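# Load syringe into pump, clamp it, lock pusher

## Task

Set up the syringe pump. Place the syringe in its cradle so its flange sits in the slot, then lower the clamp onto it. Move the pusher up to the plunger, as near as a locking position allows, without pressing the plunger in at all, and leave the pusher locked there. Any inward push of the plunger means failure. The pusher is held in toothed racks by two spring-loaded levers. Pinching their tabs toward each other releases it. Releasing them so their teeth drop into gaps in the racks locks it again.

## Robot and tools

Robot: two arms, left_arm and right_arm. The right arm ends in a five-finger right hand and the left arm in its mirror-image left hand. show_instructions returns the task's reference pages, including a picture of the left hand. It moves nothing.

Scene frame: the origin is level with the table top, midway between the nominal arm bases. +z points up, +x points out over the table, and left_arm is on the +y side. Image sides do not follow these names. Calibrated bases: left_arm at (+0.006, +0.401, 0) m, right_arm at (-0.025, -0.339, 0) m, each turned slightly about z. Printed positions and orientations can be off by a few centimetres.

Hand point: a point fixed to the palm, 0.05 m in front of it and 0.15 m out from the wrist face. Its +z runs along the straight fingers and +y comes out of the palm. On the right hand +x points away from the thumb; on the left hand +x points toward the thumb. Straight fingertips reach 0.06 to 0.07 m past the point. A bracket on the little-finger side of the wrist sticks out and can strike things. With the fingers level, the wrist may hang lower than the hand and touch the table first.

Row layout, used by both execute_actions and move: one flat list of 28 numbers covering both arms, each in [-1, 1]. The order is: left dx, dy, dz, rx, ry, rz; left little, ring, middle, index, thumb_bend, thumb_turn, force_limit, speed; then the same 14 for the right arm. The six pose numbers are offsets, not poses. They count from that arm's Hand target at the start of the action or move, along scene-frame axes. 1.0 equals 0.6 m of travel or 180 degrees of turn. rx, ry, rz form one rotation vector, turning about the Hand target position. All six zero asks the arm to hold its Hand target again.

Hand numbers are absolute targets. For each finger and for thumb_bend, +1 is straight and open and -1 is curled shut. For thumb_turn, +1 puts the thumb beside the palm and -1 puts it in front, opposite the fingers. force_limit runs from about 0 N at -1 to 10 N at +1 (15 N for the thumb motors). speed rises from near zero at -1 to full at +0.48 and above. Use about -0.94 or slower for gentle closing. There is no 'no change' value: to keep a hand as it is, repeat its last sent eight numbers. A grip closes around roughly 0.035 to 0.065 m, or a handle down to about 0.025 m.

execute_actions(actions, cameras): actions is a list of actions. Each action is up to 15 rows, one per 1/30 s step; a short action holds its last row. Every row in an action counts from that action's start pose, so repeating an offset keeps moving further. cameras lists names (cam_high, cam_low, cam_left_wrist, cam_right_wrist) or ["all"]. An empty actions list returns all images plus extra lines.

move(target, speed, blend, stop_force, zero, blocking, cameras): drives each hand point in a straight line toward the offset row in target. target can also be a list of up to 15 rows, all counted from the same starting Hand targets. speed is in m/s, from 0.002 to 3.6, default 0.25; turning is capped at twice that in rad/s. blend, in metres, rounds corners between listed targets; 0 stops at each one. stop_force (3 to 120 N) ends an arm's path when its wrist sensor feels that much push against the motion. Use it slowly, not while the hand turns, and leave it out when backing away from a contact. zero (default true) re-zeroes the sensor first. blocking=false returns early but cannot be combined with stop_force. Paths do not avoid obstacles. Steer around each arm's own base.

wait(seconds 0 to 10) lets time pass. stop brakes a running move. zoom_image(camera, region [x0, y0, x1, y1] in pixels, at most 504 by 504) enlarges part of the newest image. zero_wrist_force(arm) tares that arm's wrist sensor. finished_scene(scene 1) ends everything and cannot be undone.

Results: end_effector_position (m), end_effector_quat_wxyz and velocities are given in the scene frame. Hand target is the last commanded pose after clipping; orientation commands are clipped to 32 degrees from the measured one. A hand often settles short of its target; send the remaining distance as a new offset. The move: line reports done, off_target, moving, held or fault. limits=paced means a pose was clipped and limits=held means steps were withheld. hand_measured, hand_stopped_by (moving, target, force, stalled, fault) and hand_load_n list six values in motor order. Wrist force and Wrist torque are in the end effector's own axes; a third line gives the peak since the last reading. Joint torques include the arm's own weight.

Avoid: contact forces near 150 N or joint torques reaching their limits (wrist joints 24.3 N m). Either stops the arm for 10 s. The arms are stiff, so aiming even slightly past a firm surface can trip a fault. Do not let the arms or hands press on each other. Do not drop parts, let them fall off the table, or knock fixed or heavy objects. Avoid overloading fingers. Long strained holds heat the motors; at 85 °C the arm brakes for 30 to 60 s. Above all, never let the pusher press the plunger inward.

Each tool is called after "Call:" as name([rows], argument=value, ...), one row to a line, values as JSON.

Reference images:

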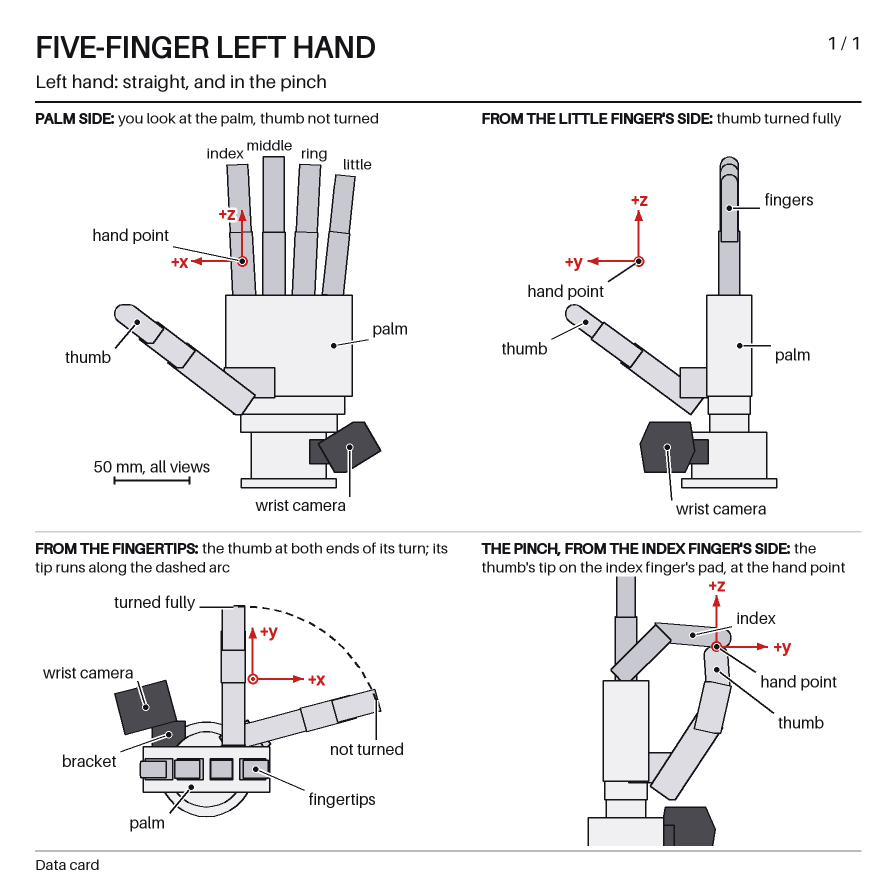

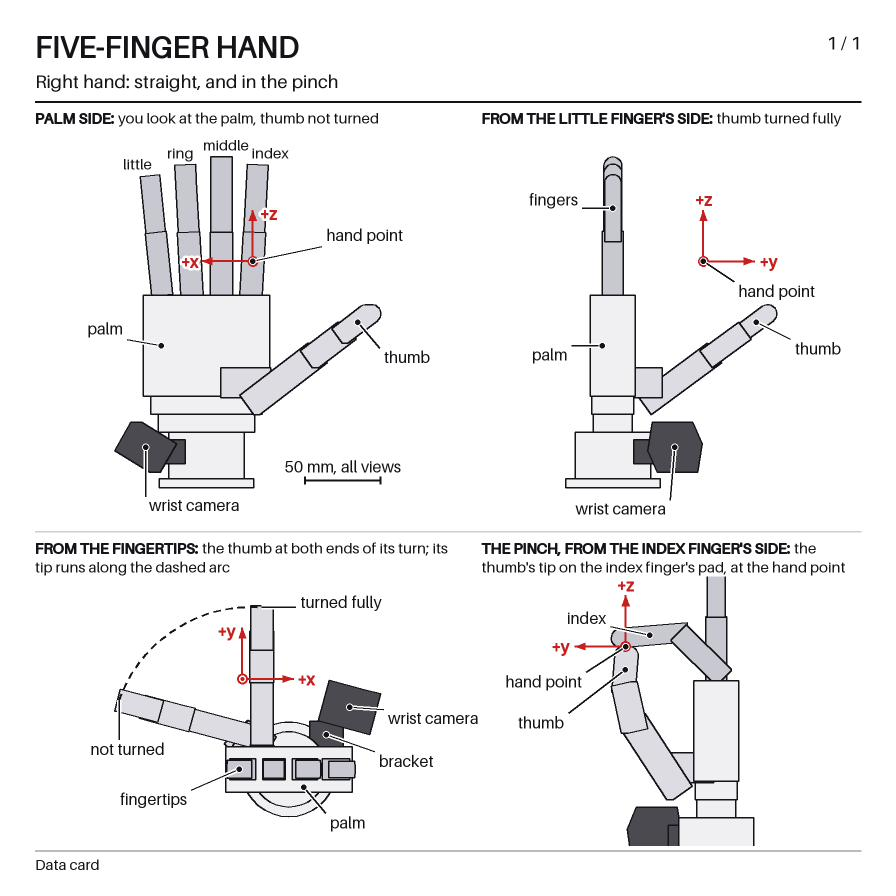

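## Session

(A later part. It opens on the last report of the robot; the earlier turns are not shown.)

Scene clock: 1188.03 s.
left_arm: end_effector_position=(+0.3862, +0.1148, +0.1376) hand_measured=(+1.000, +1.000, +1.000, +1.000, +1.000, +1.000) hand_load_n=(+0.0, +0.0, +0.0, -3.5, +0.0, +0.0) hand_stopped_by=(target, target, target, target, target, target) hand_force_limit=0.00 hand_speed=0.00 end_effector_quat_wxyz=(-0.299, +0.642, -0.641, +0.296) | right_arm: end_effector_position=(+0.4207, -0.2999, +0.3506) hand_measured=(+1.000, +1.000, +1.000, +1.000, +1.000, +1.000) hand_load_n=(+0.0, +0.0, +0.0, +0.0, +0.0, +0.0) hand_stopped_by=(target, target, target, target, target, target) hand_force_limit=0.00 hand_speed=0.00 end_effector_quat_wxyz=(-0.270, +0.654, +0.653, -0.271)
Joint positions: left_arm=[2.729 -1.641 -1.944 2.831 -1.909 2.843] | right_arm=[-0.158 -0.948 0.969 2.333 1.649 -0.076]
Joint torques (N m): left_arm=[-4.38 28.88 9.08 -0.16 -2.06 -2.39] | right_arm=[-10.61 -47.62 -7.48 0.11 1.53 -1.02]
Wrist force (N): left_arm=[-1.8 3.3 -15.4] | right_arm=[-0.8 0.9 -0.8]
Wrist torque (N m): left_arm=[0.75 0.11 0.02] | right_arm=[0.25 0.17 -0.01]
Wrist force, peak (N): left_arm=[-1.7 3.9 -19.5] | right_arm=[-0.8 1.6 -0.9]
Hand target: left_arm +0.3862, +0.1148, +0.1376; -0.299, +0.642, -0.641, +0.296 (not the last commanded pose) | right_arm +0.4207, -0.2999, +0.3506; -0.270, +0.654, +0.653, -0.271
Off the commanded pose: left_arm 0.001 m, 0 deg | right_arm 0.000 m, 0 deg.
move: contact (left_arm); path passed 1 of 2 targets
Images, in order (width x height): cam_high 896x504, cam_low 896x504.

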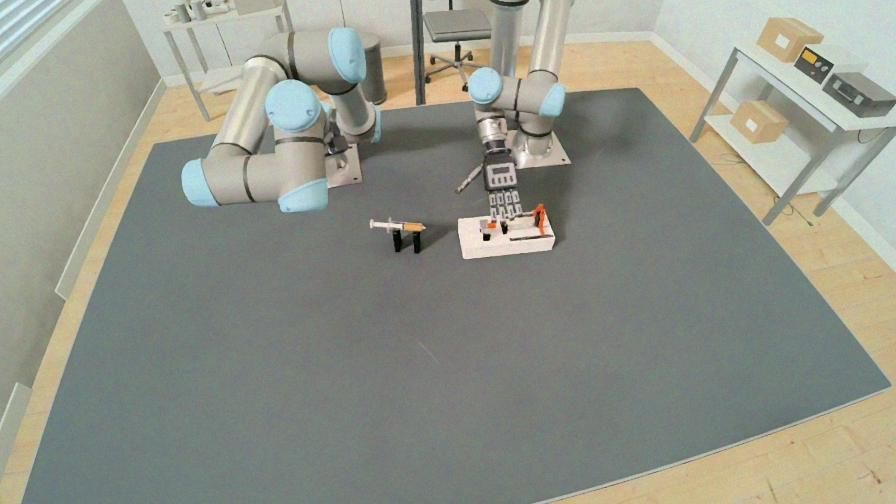

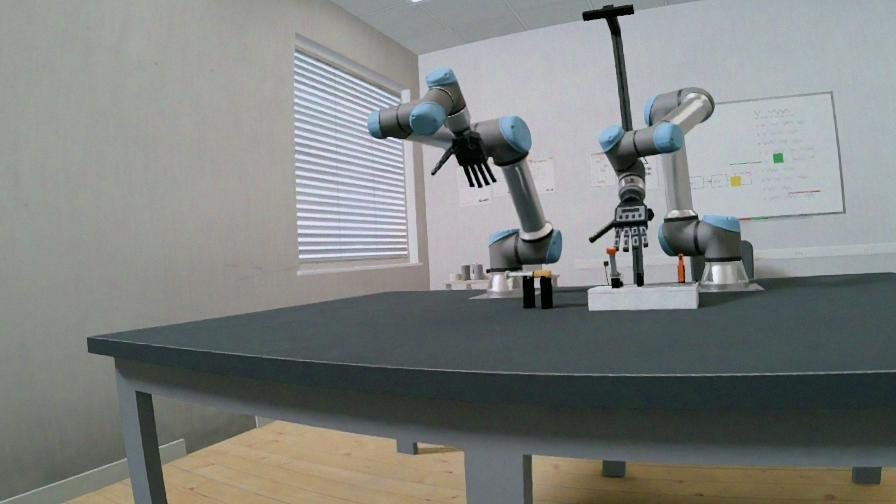

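Call:
move([
  [-0.07,0.0,0.0,0,0,0, 1,1,1,1,1,1,0,0, 0,0,0,0,0,0,1,1,1,1,1,1,0,0],
  [-0.15,0.0,0.1,0,0,0, 1,1,1,1,1,1,0,0, 0,0,0,0,0,0,1,1,1,1,1,1,0,0],
], speed=0.08, cameras=["cam_low","cam_high","cam_left_wrist"])

Call:
zoom_image(camera="cam_high", region=[440, 170, 570, 270])

Call:
zoom_image(camera="cam_low", region=[580, 220, 710, 320])

Scene clock: 1198.23 s.
left_arm: end_effector_position=(+0.2962, +0.1148, +0.1975) hand_measured=(+1.000, +1.000, +1.000, +1.000, +1.000, +1.000) hand_load_n=(+0.0, +0.0, -0.5, +0.0, +0.0, -0.5) hand_stopped_by=(target, target, target, target, target, target) hand_force_limit=0.00 hand_speed=0.00 end_effector_quat_wxyz=(-0.299, +0.642, -0.641, +0.296) | right_arm: end_effector_position=(+0.4207, -0.2999, +0.3506) hand_measured=(+1.000, +1.000, +1.000, +1.000, +1.000, +1.000) hand_load_n=(+0.0, +0.0, +0.0, +0.0, +0.0, +0.0) hand_stopped_by=(target, target, target, target, target, target) hand_force_limit=0.00 hand_speed=0.00 end_effector_quat_wxyz=(-0.270, +0.654, +0.653, -0.271)
Joint positions: left_arm=[2.572 -1.462 -1.965 2.626 -2.021 2.724] | right_arm=[-0.158 -0.948 0.969 2.333 1.649 -0.076]
Joint torques (N m): left_arm=[-7.97 25.72 30.42 -2.62 -1.75 -2.24] | right_arm=[-10.58 -47.76 -8.03 0.18 1.71 -1.02]
Wrist force (N): left_arm=[-0.2 -0.8 0.7] | right_arm=[-0.7 1.0 -0.7]
Wrist torque (N m): left_arm=[-0.11 0.16 0.18] | right_arm=[0.26 0.15 0.00]
Wrist force, peak (N): left_arm=[-1.8 3.2 -15.8] | right_arm=[-1.0 1.4 -0.8]
Hand target: left_arm +0.2962, +0.1148, +0.1976; -0.299, +0.642, -0.641, +0.296 | right_arm +0.4207, -0.2999, +0.3506; -0.270, +0.654, +0.653, -0.271
Off the commanded pose: left_arm 0.000 m, 0 deg | right_arm 0.000 m, 0 deg.
move: done
Images, in order (width x height): cam_high 896x504, cam_low 896x504, cam_left_wrist 672x504.

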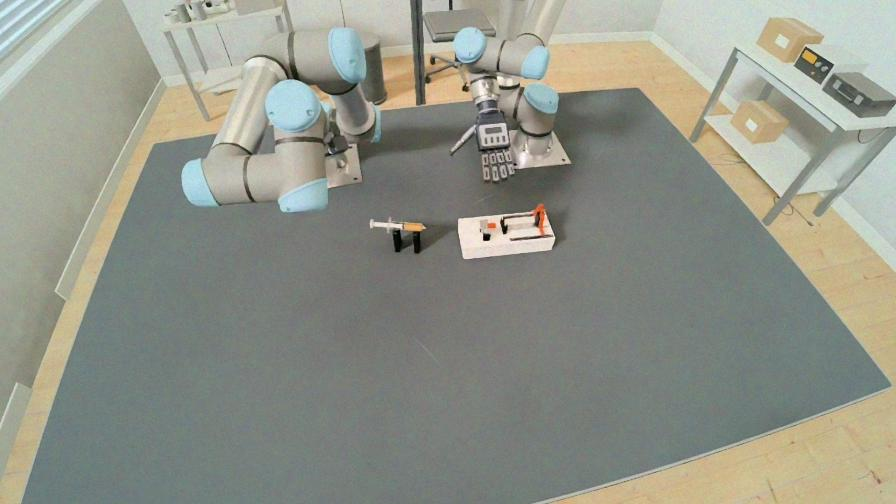

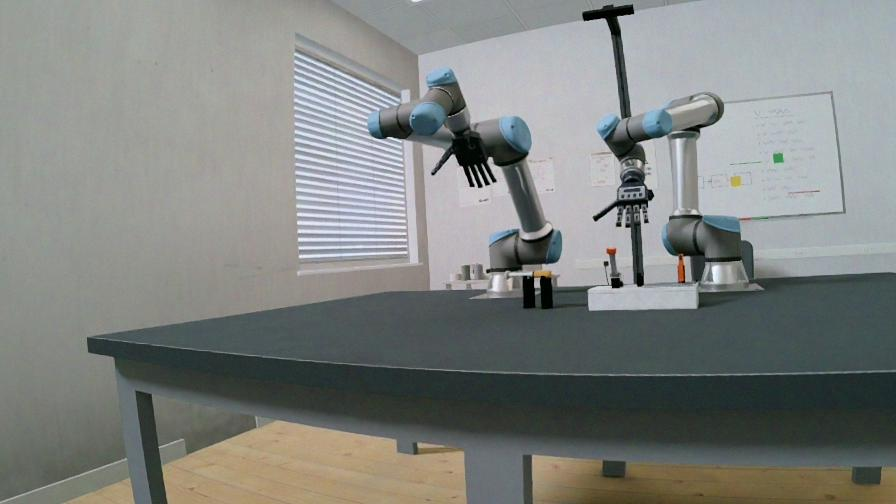

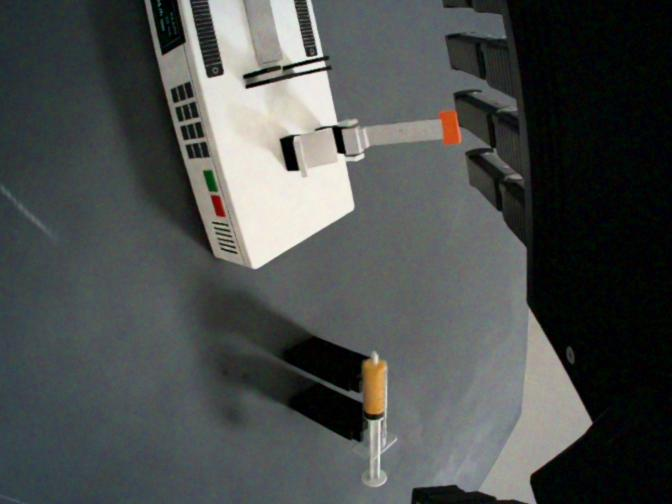

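Scaled by 3.877 from the camera's 896x504 image, which has a finer 1280x720 frame.

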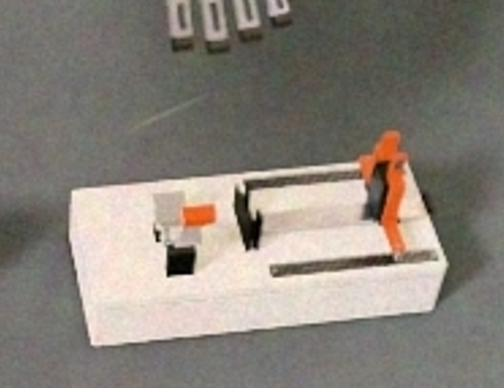

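Scaled by 3.877 from the camera's 896x504 image, which has a finer 1280x720 frame.

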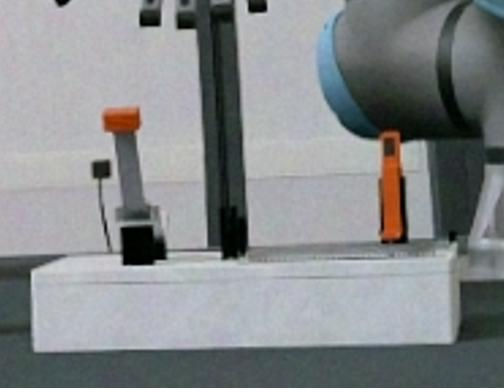

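Call:
zoom_image(camera="cam_left_wrist", region=[220, 40, 480, 240])

Scaled by 1.938 from the camera's 672x504 image, which has a finer 960x720 frame.

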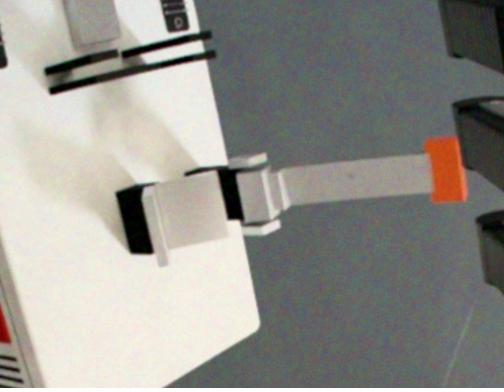

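Call:
move(target=[0.19,0.152,0.104,0,0.2778,0, 1,1,1,1,1,1,0,0, 0,0,0,0,0,0,1,1,1,1,1,1,0,0], speed=0.2, cameras=["cam_left_wrist"])

Call:
zoom_image(camera="cam_left_wrist", region=[230, 100, 480, 350])

Scene clock: 1219.83 s.
left_arm: end_effector_position=(+0.4102, +0.2059, +0.2600) hand_measured=(+1.000, +1.000, +1.000, +1.000, +1.000, +1.000) hand_load_n=(+0.0, -0.5, +0.0, +0.0, +0.0, +0.0) hand_stopped_by=(target, target, target, target, target, target) hand_force_limit=0.00 hand_speed=0.00 end_effector_quat_wxyz=(+0.000, +0.707, -0.707, -0.003) | right_arm: end_effector_position=(+0.4207, -0.2999, +0.3506) hand_measured=(+1.000, +1.000, +1.000, +1.000, +1.000, +1.000) hand_load_n=(+0.0, +0.0, +0.0, +0.0, +0.0, -0.5) hand_stopped_by=(target, target, target, target, target, target) hand_force_limit=0.00 hand_speed=0.00 end_effector_quat_wxyz=(-0.270, +0.654, +0.653, -0.271)
Joint positions: left_arm=[3.106 -2.019 -1.214 1.658 -1.574 3.075] | right_arm=[-0.158 -0.948 0.969 2.333 1.649 -0.076]
Joint torques (N m): left_arm=[8.69 29.27 29.29 -4.41 -1.35 2.18] | right_arm=[-10.32 -46.41 -7.56 0.17 1.79 -0.88]
Wrist force (N): left_arm=[0.2 -0.7 0.2] | right_arm=[-0.6 1.2 -0.9]
Wrist torque (N m): left_arm=[-0.11 -0.09 -0.07] | right_arm=[0.30 0.14 0.00]
Wrist force, peak (N): left_arm=[0.3 -1.2 0.8] | right_arm=[-0.7 1.6 -0.8]
Hand target: left_arm +0.4102, +0.2060, +0.2600; +0.000, +0.707, -0.707, -0.003 | right_arm +0.4207, -0.2999, +0.3506; -0.270, +0.654, +0.653, -0.271
Off the commanded pose: left_arm 0.000 m, 0 deg | right_arm 0.000 m, 0 deg.
move: done
Images, in order (width x height): cam_left_wrist 672x504.

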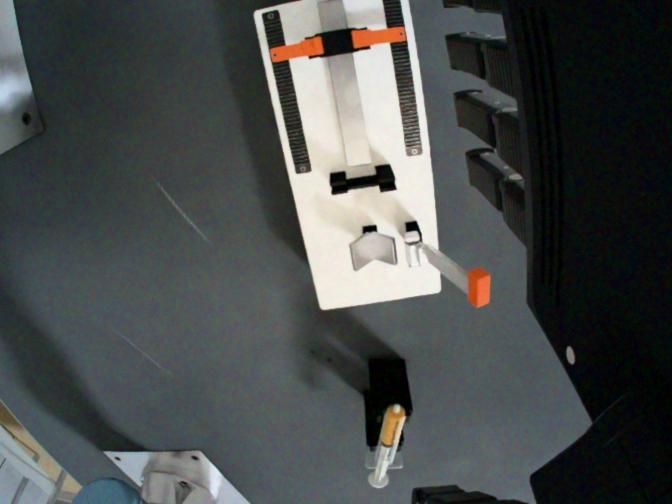

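Scaled by 2.016 from the camera's 672x504 image, which has a finer 960x720 frame.

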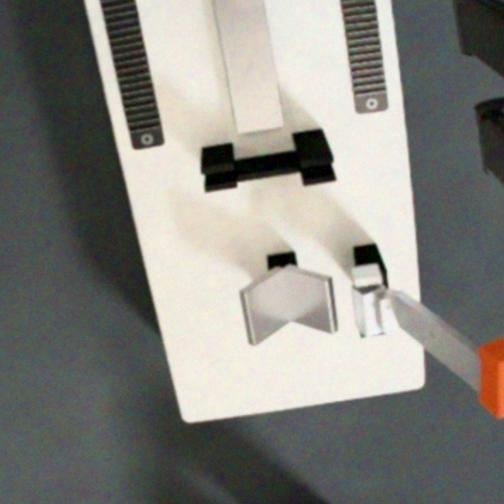

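Call:
move(target=[0,0,0,0,0,0, 1,1,1,1,1,1,0,0, -0.0603,0.31,-0.2043,0.01237,0.08275,-0.09393,1,1,-0.15,-0.15,0.5,-1,0,0], speed=0.15, cameras=["cam_right_wrist","cam_high"])

Call:
zoom_image(camera="cam_right_wrist", region=[200, 50, 600, 400])

Scene clock: 1335.10 s.
left_arm: end_effector_position=(+0.4102, +0.2060, +0.2600) hand_measured=(+1.000, +1.000, +1.000, +1.000, +1.000, +1.000) hand_load_n=(+0.0, +0.0, +0.0, +0.0, -0.5, +0.0) hand_stopped_by=(target, target, target, target, target, target) hand_force_limit=0.00 hand_speed=0.00 end_effector_quat_wxyz=(+0.000, +0.707, -0.707, -0.003) | right_arm: end_effector_position=(+0.3845, -0.1139, +0.2280) hand_measured=(+1.000, +1.000, -0.150, -0.150, +0.500, -1.000) hand_load_n=(+0.0, +0.0, +0.0, +0.0, +0.0, +0.0) hand_stopped_by=(target, target, target, target, target, target) hand_force_limit=0.00 hand_speed=0.00 end_effector_quat_wxyz=(-0.402, +0.696, +0.515, -0.298)
Joint positions: left_arm=[3.106 -2.019 -1.214 1.658 -1.574 3.075] | right_arm=[0.062 -0.779 1.144 2.215 1.222 0.213]
Joint torques (N m): left_arm=[7.59 28.8 29.68 -4.31 -1.27 2.14] | right_arm=[13.38 -31.85 -19.42 -0.18 -2.16 1.84]
Wrist force (N): left_arm=[0.3 -0.6 -0.1] | right_arm=[0.1 0.6 -0.7]
Wrist torque (N m): left_arm=[-0.07 -0.11 -0.06] | right_arm=[0.27 0.01 -0.06]
Wrist force, peak (N): left_arm=[0.4 -1.0 0.4] | right_arm=[-0.6 1.3 -1.2]
Hand target: left_arm +0.4102, +0.2060, +0.2600; +0.000, +0.707, -0.707, -0.003 | right_arm +0.3846, -0.1139, +0.2280; -0.402, +0.696, +0.515, -0.298
Off the commanded pose: left_arm 0.000 m, 0 deg | right_arm 0.000 m, 0 deg.
move: done
Images, in order (width x height): cam_high 896x504, cam_right_wrist 672x504.

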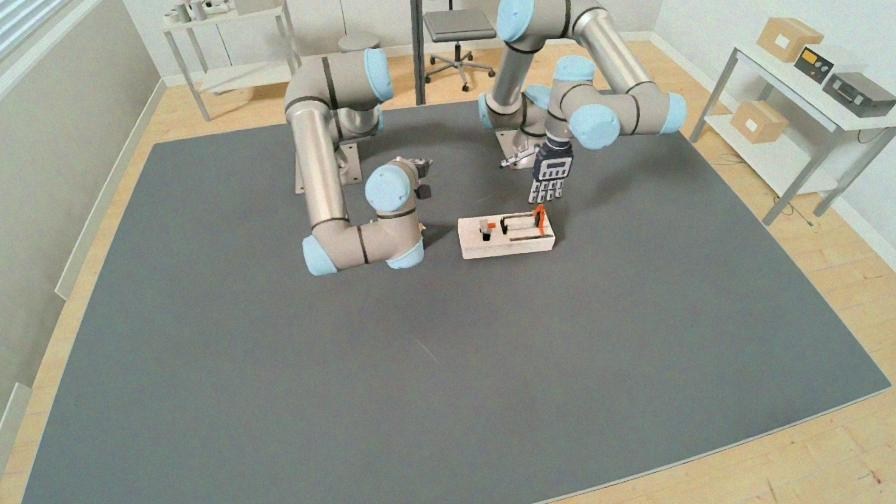

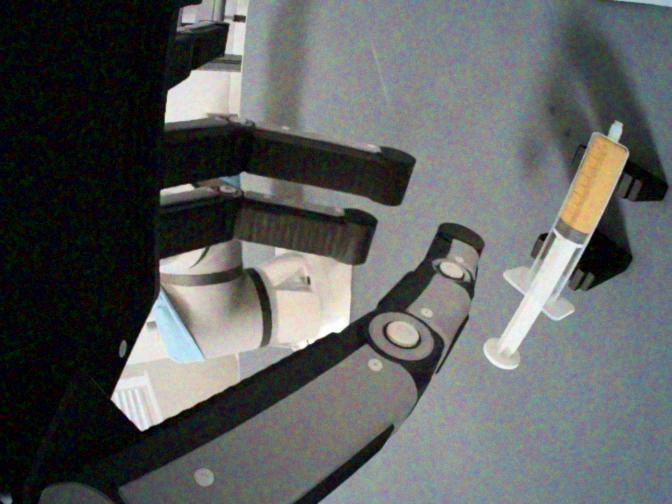

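Scaled by 1.260 from the camera's 672x504 image, which has a finer 960x720 frame.

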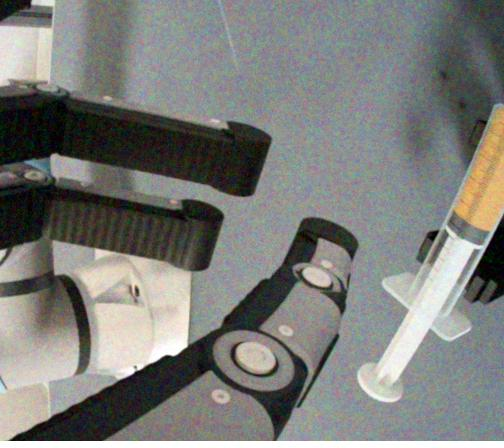

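Call:
move(target=[0,0,0,0,0,0, 1,1,1,1,1,1,0,0, 0.0217,-0.0068,-0.125,0,0,0,1,1,0.15,0.15,1,-1,0,0], speed=0.1, cameras=["cam_right_wrist","cam_low"])

Call:
zoom_image(camera="cam_right_wrist", region=[300, 50, 672, 400])

Scene clock: 1384.77 s.
left_arm: end_effector_position=(+0.4102, +0.2060, +0.2600) hand_measured=(+1.000, +1.000, +1.000, +1.000, +1.000, +1.000) hand_load_n=(+0.0, +0.0, +0.0, +0.0, +0.0, +0.0) hand_stopped_by=(target, target, target, target, target, target) hand_force_limit=0.00 hand_speed=0.00 end_effector_quat_wxyz=(+0.000, +0.707, -0.707, -0.003) | right_arm: end_effector_position=(+0.3975, -0.1180, +0.1531) hand_measured=(+1.000, +1.000, +0.150, +0.150, +1.000, -1.000) hand_load_n=(+0.0, +0.0, +0.0, +0.0, +0.0, +0.0) hand_stopped_by=(target, target, target, target, target, target) hand_force_limit=0.00 hand_speed=0.00 end_effector_quat_wxyz=(-0.402, +0.696, +0.515, -0.298)
Joint positions: left_arm=[3.106 -2.019 -1.214 1.658 -1.574 3.075] | right_arm=[0.053 -0.673 1.154 2.101 1.229 0.209]
Joint torques (N m): left_arm=[5.21 28.61 29.4 -4.42 -1.3 2] | right_arm=[-11.22 -36.56 -23.58 -0.26 1.51 -1.6]
Wrist force (N): left_arm=[0.0 -0.4 0.3] | right_arm=[-0.6 0.9 -1.1]
Wrist torque (N m): left_arm=[-0.07 -0.04 -0.10] | right_arm=[0.34 0.12 0.00]
Wrist force, peak (N): left_arm=[0.5 -1.0 0.3] | right_arm=[-0.4 1.6 -1.0]
Hand target: left_arm +0.4102, +0.2060, +0.2600; +0.000, +0.707, -0.707, -0.003 | right_arm +0.3976, -0.1180, +0.1530; -0.402, +0.696, +0.515, -0.298
Off the commanded pose: left_arm 0.000 m, 0 deg | right_arm 0.000 m, 0 deg.
move: done
Images, in order (width x height): cam_low 896x504, cam_right_wrist 672x504.

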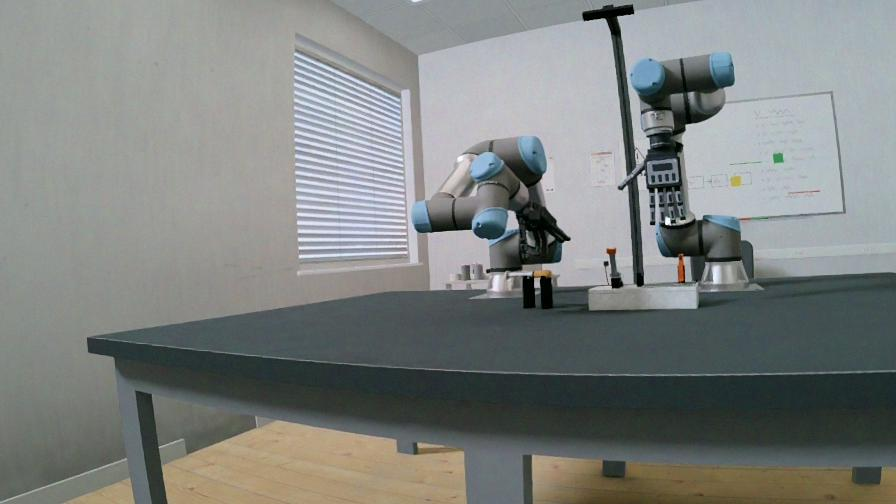

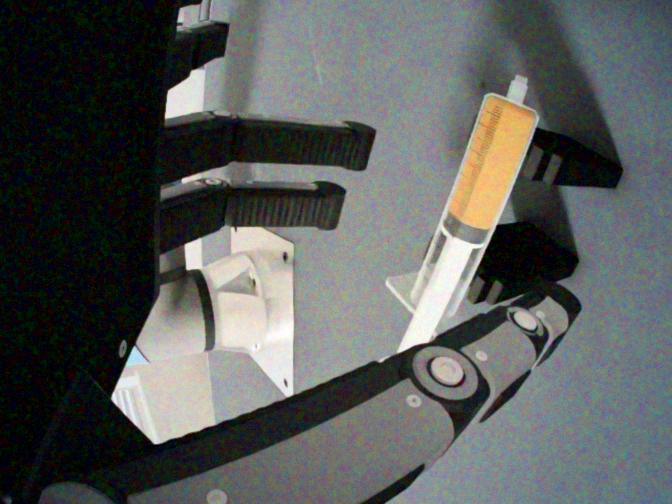

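Scaled by 1.355 from the camera's 672x504 image, which has a finer 960x720 frame.

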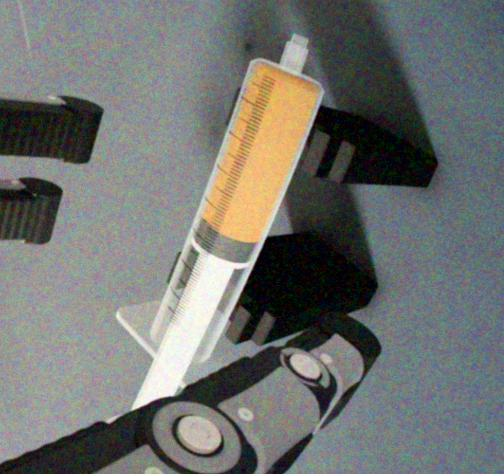

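Call:
move(target=[0,0,0,0,0,0, 1,1,1,1,1,1,0,0, -0.02,0.0,-0.04,0,0,0,1,1,0.15,0.15,1,-1,0,0], speed=0.1, cameras=["cam_right_wrist","cam_low"])

Call:
zoom_image(camera="cam_right_wrist", region=[300, 50, 672, 400])

Call:
zoom_image(camera="cam_low", region=[490, 200, 620, 320])

Scene clock: 1436.27 s.
left_arm: end_effector_position=(+0.4102, +0.2060, +0.2600) hand_measured=(+1.000, +1.000, +1.000, +1.000, +1.000, +1.000) hand_load_n=(+0.0, +0.0, +0.0, +0.0, +0.0, +0.0) hand_stopped_by=(target, target, target, target, target, target) hand_force_limit=0.00 hand_speed=0.00 end_effector_quat_wxyz=(+0.000, +0.707, -0.707, -0.003) | right_arm: end_effector_position=(+0.3856, -0.1180, +0.1290) hand_measured=(+1.000, +1.000, +0.150, +0.150, +1.000, -1.000) hand_load_n=(+0.0, +0.0, +0.0, +0.0, +0.0, +0.0) hand_stopped_by=(target, target, target, target, target, target) hand_force_limit=0.00 hand_speed=0.00 end_effector_quat_wxyz=(-0.402, +0.696, +0.515, -0.298)
Joint positions: left_arm=[3.106 -2.019 -1.214 1.658 -1.574 3.075] | right_arm=[0.055 -0.668 1.216 2.035 1.228 0.21]
Joint torques (N m): left_arm=[3.53 28.23 29.66 -4.16 -1.18 1.95] | right_arm=[11.55 -34.17 -4.87 -0.2 -1.91 1.68]
Wrist force (N): left_arm=[0.3 -0.6 0.0] | right_arm=[-0.3 1.1 -0.8]
Wrist torque (N m): left_arm=[-0.07 -0.10 -0.07] | right_arm=[0.35 0.07 -0.03]
Wrist force, peak (N): left_arm=[0.0 -1.2 0.2] | right_arm=[-0.3 1.1 -1.4]
Hand target: left_arm +0.4102, +0.2060, +0.2600; +0.000, +0.707, -0.707, -0.003 | right_arm +0.3856, -0.1180, +0.1290; -0.402, +0.696, +0.515, -0.298
Off the commanded pose: left_arm 0.000 m, 0 deg | right_arm 0.000 m, 0 deg.
move: done
Images, in order (width x height): cam_low 896x504, cam_right_wrist 672x504.

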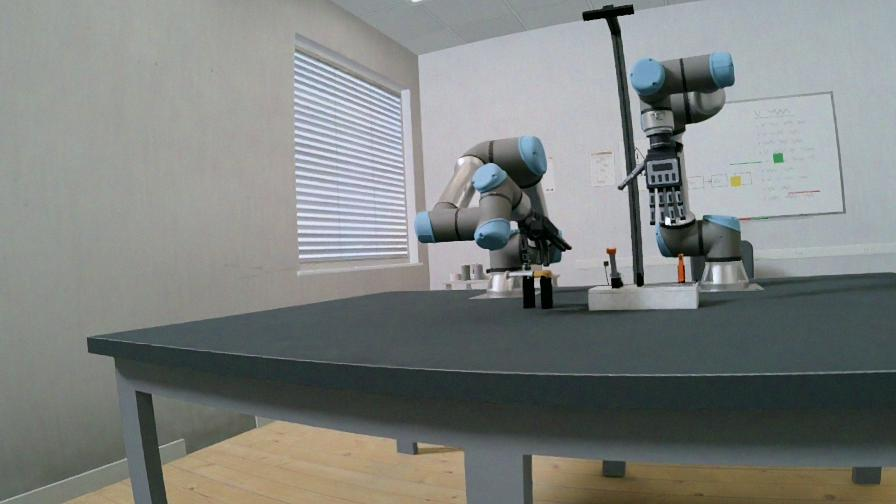

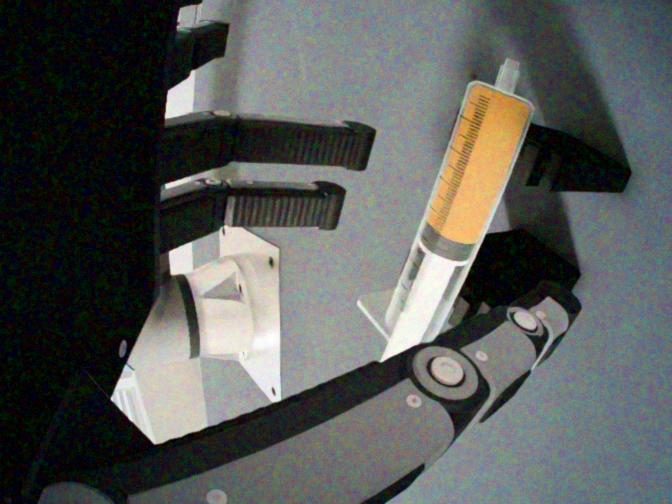

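Scaled by 1.355 from the camera's 672x504 image, which has a finer 960x720 frame.

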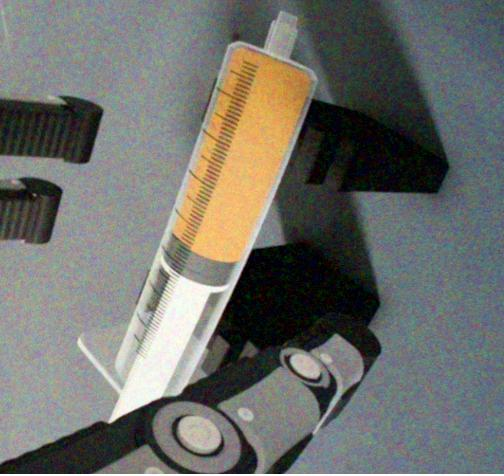

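Scaled by 3.877 from the camera's 896x504 image, which has a finer 1280x720 frame.

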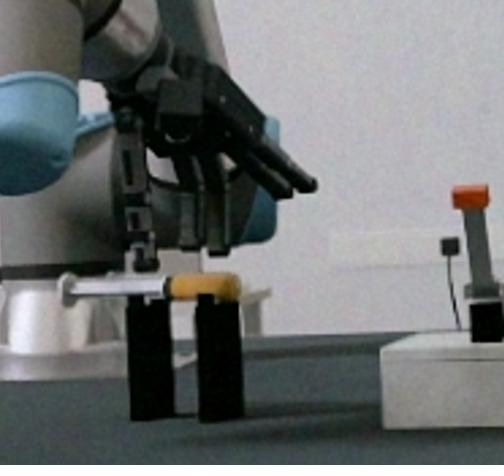

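Call:
move([
  [0,0,0,0,0,0, 1,1,1,1,1,1,0,0, 0.001,-0.0178,0,0,0,0,1,1,0.15,0.15,1,-1,0,0],
  [0,0,0,0,0,0, 1,1,1,1,1,1,0,0, 0.001,-0.0178,-0.05,0,0,0,1,1,0.15,0.15,1,-1,0,0],
], speed=0.06, stop_force=5, cameras=["cam_right_wrist","cam_low","cam_high"])

Call:
zoom_image(camera="cam_right_wrist", region=[300, 50, 672, 400])

Call:
zoom_image(camera="cam_low", region=[490, 220, 590, 320])

Scene clock: 1502.03 s.
left_arm: end_effector_position=(+0.4102, +0.2060, +0.2600) hand_measured=(+1.000, +1.000, +1.000, +1.000, +1.000, +1.000) hand_load_n=(+0.0, +0.0, +0.0, +0.0, +0.0, +0.0) hand_stopped_by=(target, target, target, target, target, target) hand_force_limit=0.00 hand_speed=0.00 end_effector_quat_wxyz=(+0.000, +0.707, -0.707, -0.003) | right_arm: end_effector_position=(+0.3862, -0.1286, +0.0990) hand_measured=(+1.000, +1.000, +0.150, +0.150, +1.000, -1.000) hand_load_n=(+0.0, +0.0, +0.0, +0.0, +0.0, +0.0) hand_stopped_by=(target, target, target, target, target, target) hand_force_limit=0.00 hand_speed=0.00 end_effector_quat_wxyz=(-0.402, +0.696, +0.515, -0.298)
Joint positions: left_arm=[3.106 -2.019 -1.214 1.658 -1.574 3.075] | right_arm=[0.038 -0.634 1.237 1.982 1.242 0.2]
Joint torques (N m): left_arm=[1.93 29.13 29.17 -4.18 -1.28 1.8] | right_arm=[-10.04 -34.31 -3.48 -0.21 1.02 -0.85]
Motor temperatures (°C): left_arm=[30 26 27 38 38 31] | right_arm=[27 30 28 32 37 35]
Wrist force (N): left_arm=[0.3 -0.5 -0.1] | right_arm=[-0.6 1.0 -0.9]
Wrist torque (N m): left_arm=[-0.06 -0.11 -0.07] | right_arm=[0.34 0.12 0.01]
Wrist force, peak (N): left_arm=[1.0 -0.5 0.1] | right_arm=[-0.7 1.4 -0.9]
Hand target: left_arm +0.4102, +0.2060, +0.2600; +0.000, +0.707, -0.707, -0.003 | right_arm +0.3862, -0.1286, +0.0990; -0.402, +0.696, +0.515, -0.298
Off the commanded pose: left_arm 0.000 m, 0 deg | right_arm 0.000 m, 0 deg.
move: done
Images, in order (width x height): cam_high 896x504, cam_low 896x504, cam_right_wrist 672x504.

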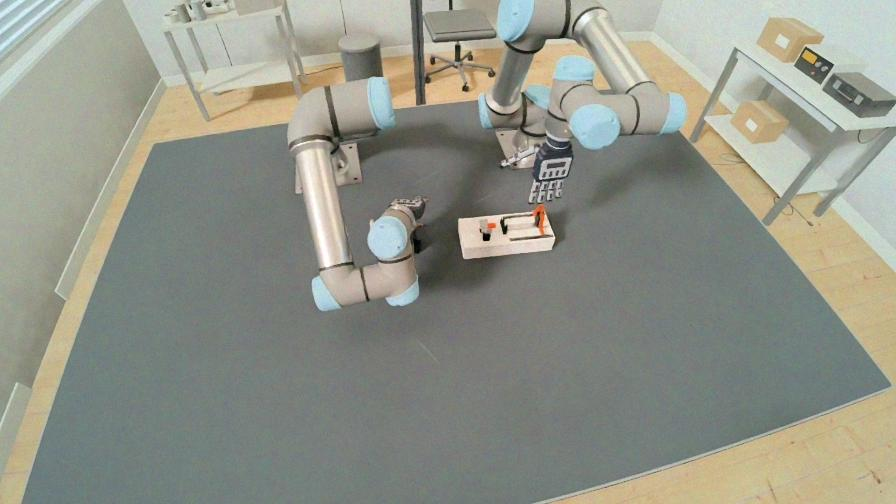

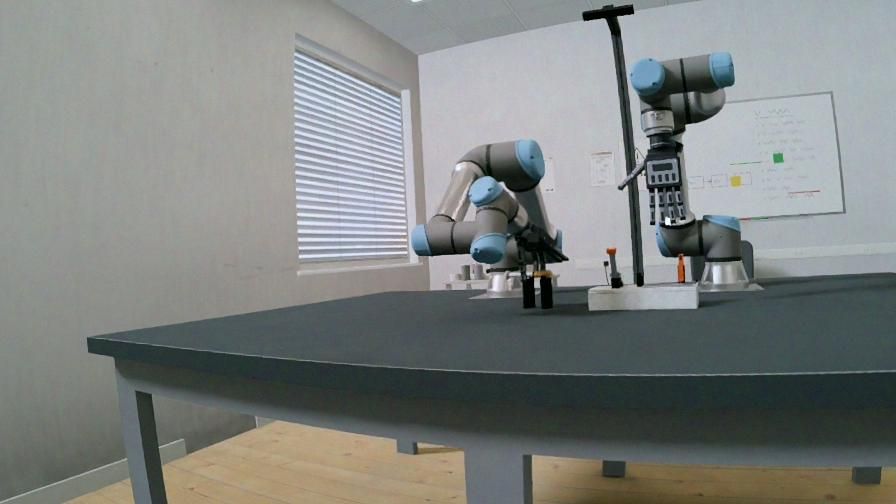

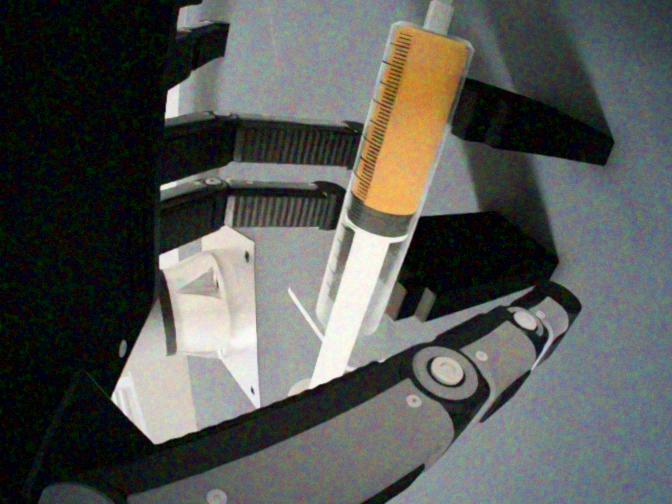

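Scaled by 1.355 from the camera's 672x504 image, which has a finer 960x720 frame.

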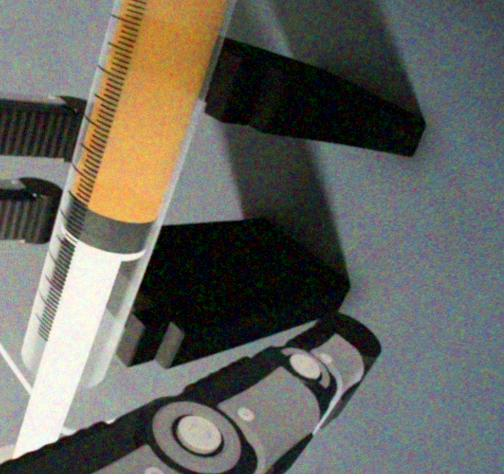

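Scaled by 5.040 from the camera's 896x504 image, which has a finer 1280x720 frame.

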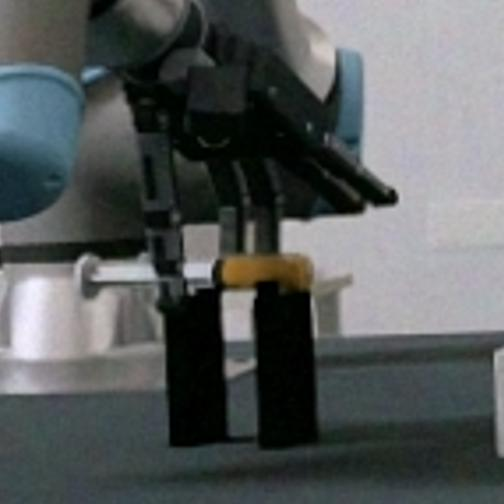

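Call:
move(target=[0,0,0,0,0,0, 1,1,1,1,1,1,0,0, 0,0,-0.0167,0,0,0,1,1,0.15,0.15,1,-1,0,0], speed=0.04, stop_force=4, cameras=["cam_right_wrist","cam_low"])

Call:
zoom_image(camera="cam_right_wrist", region=[200, 50, 600, 450])

Call:
zoom_image(camera="cam_low", region=[490, 220, 590, 320])

Scene clock: 1549.50 s.
left_arm: end_effector_position=(+0.4102, +0.2060, +0.2600) hand_measured=(+1.000, +1.000, +1.000, +1.000, +1.000, +1.000) hand_load_n=(+0.5, +0.0, +0.0, +0.0, +0.0, +0.0) hand_stopped_by=(target, target, target, target, target, target) hand_force_limit=0.00 hand_speed=0.00 end_effector_quat_wxyz=(+0.000, +0.707, -0.707, -0.003) | right_arm: end_effector_position=(+0.3862, -0.1286, +0.0890) hand_measured=(+1.000, +1.000, +0.150, +0.150, +1.000, -1.000) hand_load_n=(+0.0, +0.0, +0.0, +0.0, +0.0, +0.0) hand_stopped_by=(target, target, target, target, target, target) hand_force_limit=0.00 hand_speed=0.00 end_effector_quat_wxyz=(-0.402, +0.696, +0.515, -0.298)
Joint positions: left_arm=[3.106 -2.019 -1.214 1.658 -1.574 3.075] | right_arm=[0.038 -0.619 1.239 1.966 1.242 0.2]
Joint torques (N m): left_arm=[-0.93 29.01 29.69 -4.35 -1.18 1.69] | right_arm=[-8.22 -34.59 -3.55 -0.15 -0.9 1.26]
Wrist force (N): left_arm=[0.4 -0.7 0.3] | right_arm=[-0.3 0.8 -0.6]
Wrist torque (N m): left_arm=[-0.11 -0.09 -0.07] | right_arm=[0.29 0.06 0.03]
Wrist force, peak (N): left_arm=[0.8 -0.7 0.1] | right_arm=[-0.5 1.5 -1.1]
Hand target: left_arm +0.4102, +0.2060, +0.2600; +0.000, +0.707, -0.707, -0.003 | right_arm +0.3862, -0.1286, +0.0890; -0.402, +0.696, +0.515, -0.298
Off the commanded pose: left_arm 0.000 m, 0 deg | right_arm 0.000 m, 0 deg.
move: done
Images, in order (width x height): cam_low 896x504, cam_right_wrist 672x504.

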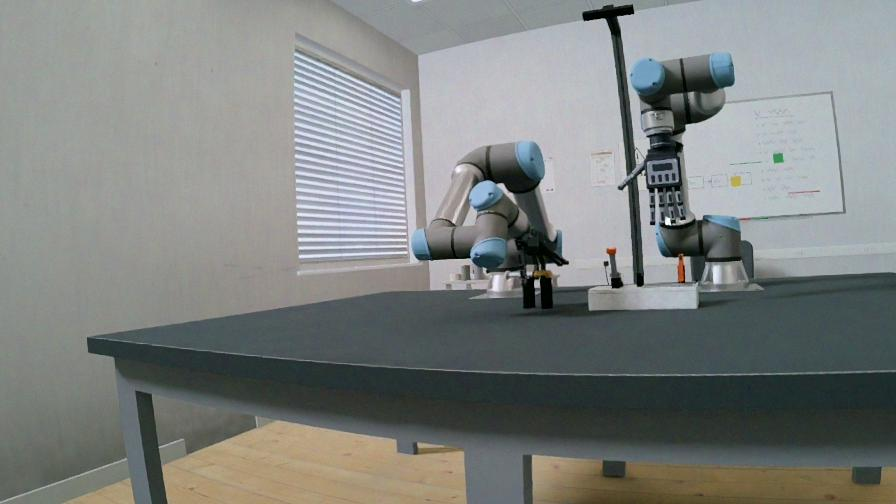

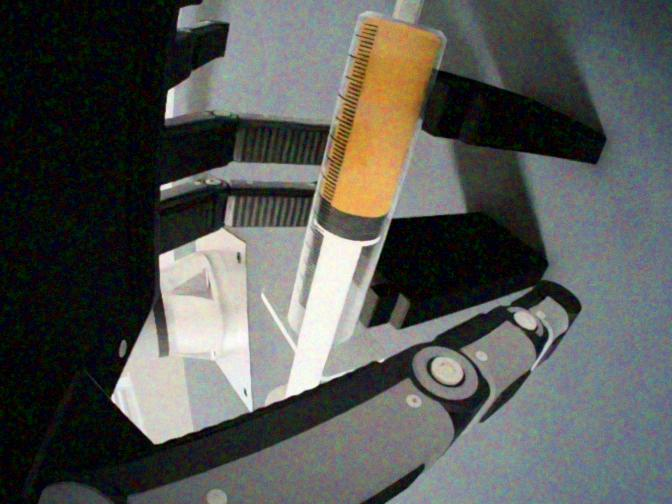

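Scaled by 1.260 from the camera's 672x504 image, which has a finer 960x720 frame.

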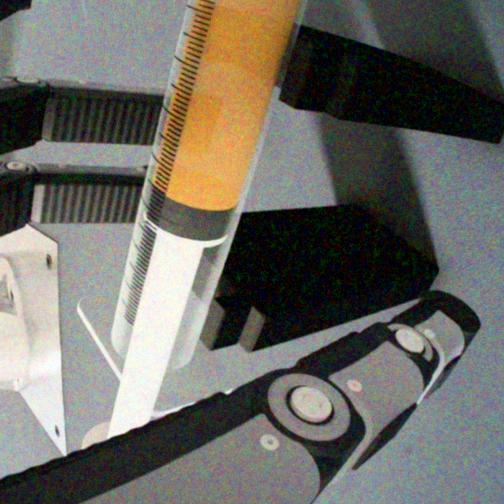

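Scaled by 5.040 from the camera's 896x504 image, which has a finer 1280x720 frame.

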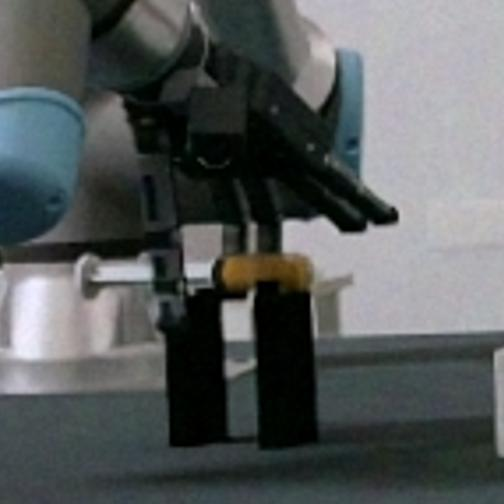

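Call:
move(target=[0,0,0,0,0,0, 1,1,1,1,1,1,0,0, 0,0,0,0,0,0,1,1,0.0,0.0,0.6,-1,-0.7,-0.7], cameras=["cam_right_wrist","cam_low"])

Call:
zoom_image(camera="cam_right_wrist", region=[200, 50, 600, 450])

Call:
zoom_image(camera="cam_low", region=[490, 220, 590, 320])

Scene clock: 1563.27 s.
left_arm: end_effector_position=(+0.4102, +0.2060, +0.2600) hand_measured=(+1.000, +1.000, +1.000, +1.000, +1.000, +1.000) hand_load_n=(+0.0, +0.0, +0.0, +0.0, +0.0, +0.0) hand_stopped_by=(target, target, target, target, target, target) hand_force_limit=0.00 hand_speed=0.00 end_effector_quat_wxyz=(+0.000, +0.707, -0.707, -0.003) | right_arm: end_effector_position=(+0.3862, -0.1286, +0.0890) hand_measured=(+1.000, +1.000, +0.000, +0.126, +0.600, -1.000) hand_load_n=(+0.0, +0.0, +0.0, +6.5, +0.0, +0.0) hand_stopped_by=(target, target, target, force, target, target) hand_force_limit=-0.70 hand_speed=-0.70 end_effector_quat_wxyz=(-0.402, +0.696, +0.515, -0.298)
Joint positions: left_arm=[3.106 -2.019 -1.214 1.658 -1.574 3.075] | right_arm=[0.038 -0.619 1.239 1.966 1.242 0.2]
Joint torques (N m): left_arm=[-2.56 28.77 29.67 -4.3 -1.11 1.66] | right_arm=[-5.61 -36.93 -12.36 0.12 -0.66 1.25]
Wrist force (N): left_arm=[0.3 -0.5 0.2] | right_arm=[-0.1 -1.7 2.9]
Wrist torque (N m): left_arm=[-0.08 -0.08 -0.08] | right_arm=[0.30 0.03 0.05]
Wrist force, peak (N): left_arm=[0.5 -0.9 0.0] | right_arm=[-0.6 -2.4 3.2]
Hand target: left_arm +0.4102, +0.2060, +0.2600; +0.000, +0.707, -0.707, -0.003 | right_arm +0.3862, -0.1286, +0.0890; -0.402, +0.696, +0.515, -0.298
Off the commanded pose: left_arm 0.000 m, 0 deg | right_arm 0.000 m, 0 deg.
move: done
Images, in order (width x height): cam_low 896x504, cam_right_wrist 672x504.

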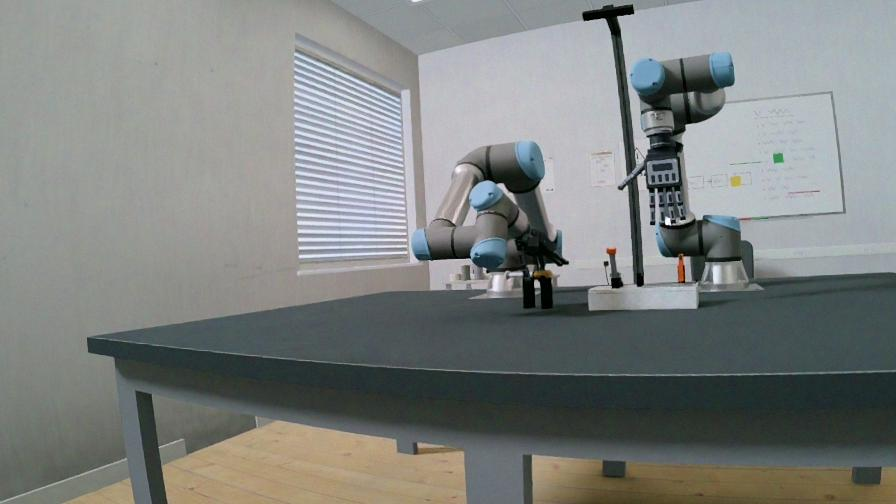

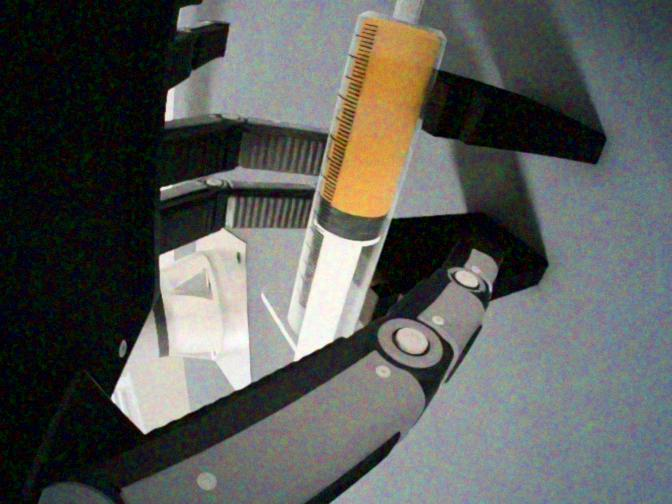

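Scaled by 1.260 from the camera's 672x504 image, which has a finer 960x720 frame.

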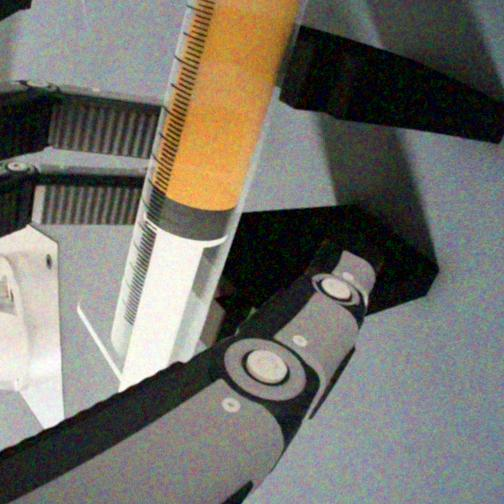

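Scaled by 5.040 from the camera's 896x504 image, which has a finer 1280x720 frame.

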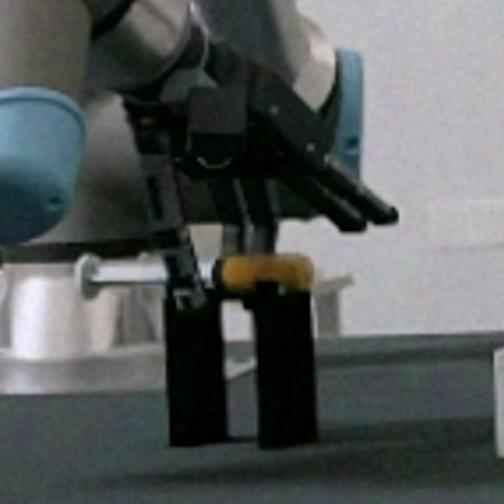

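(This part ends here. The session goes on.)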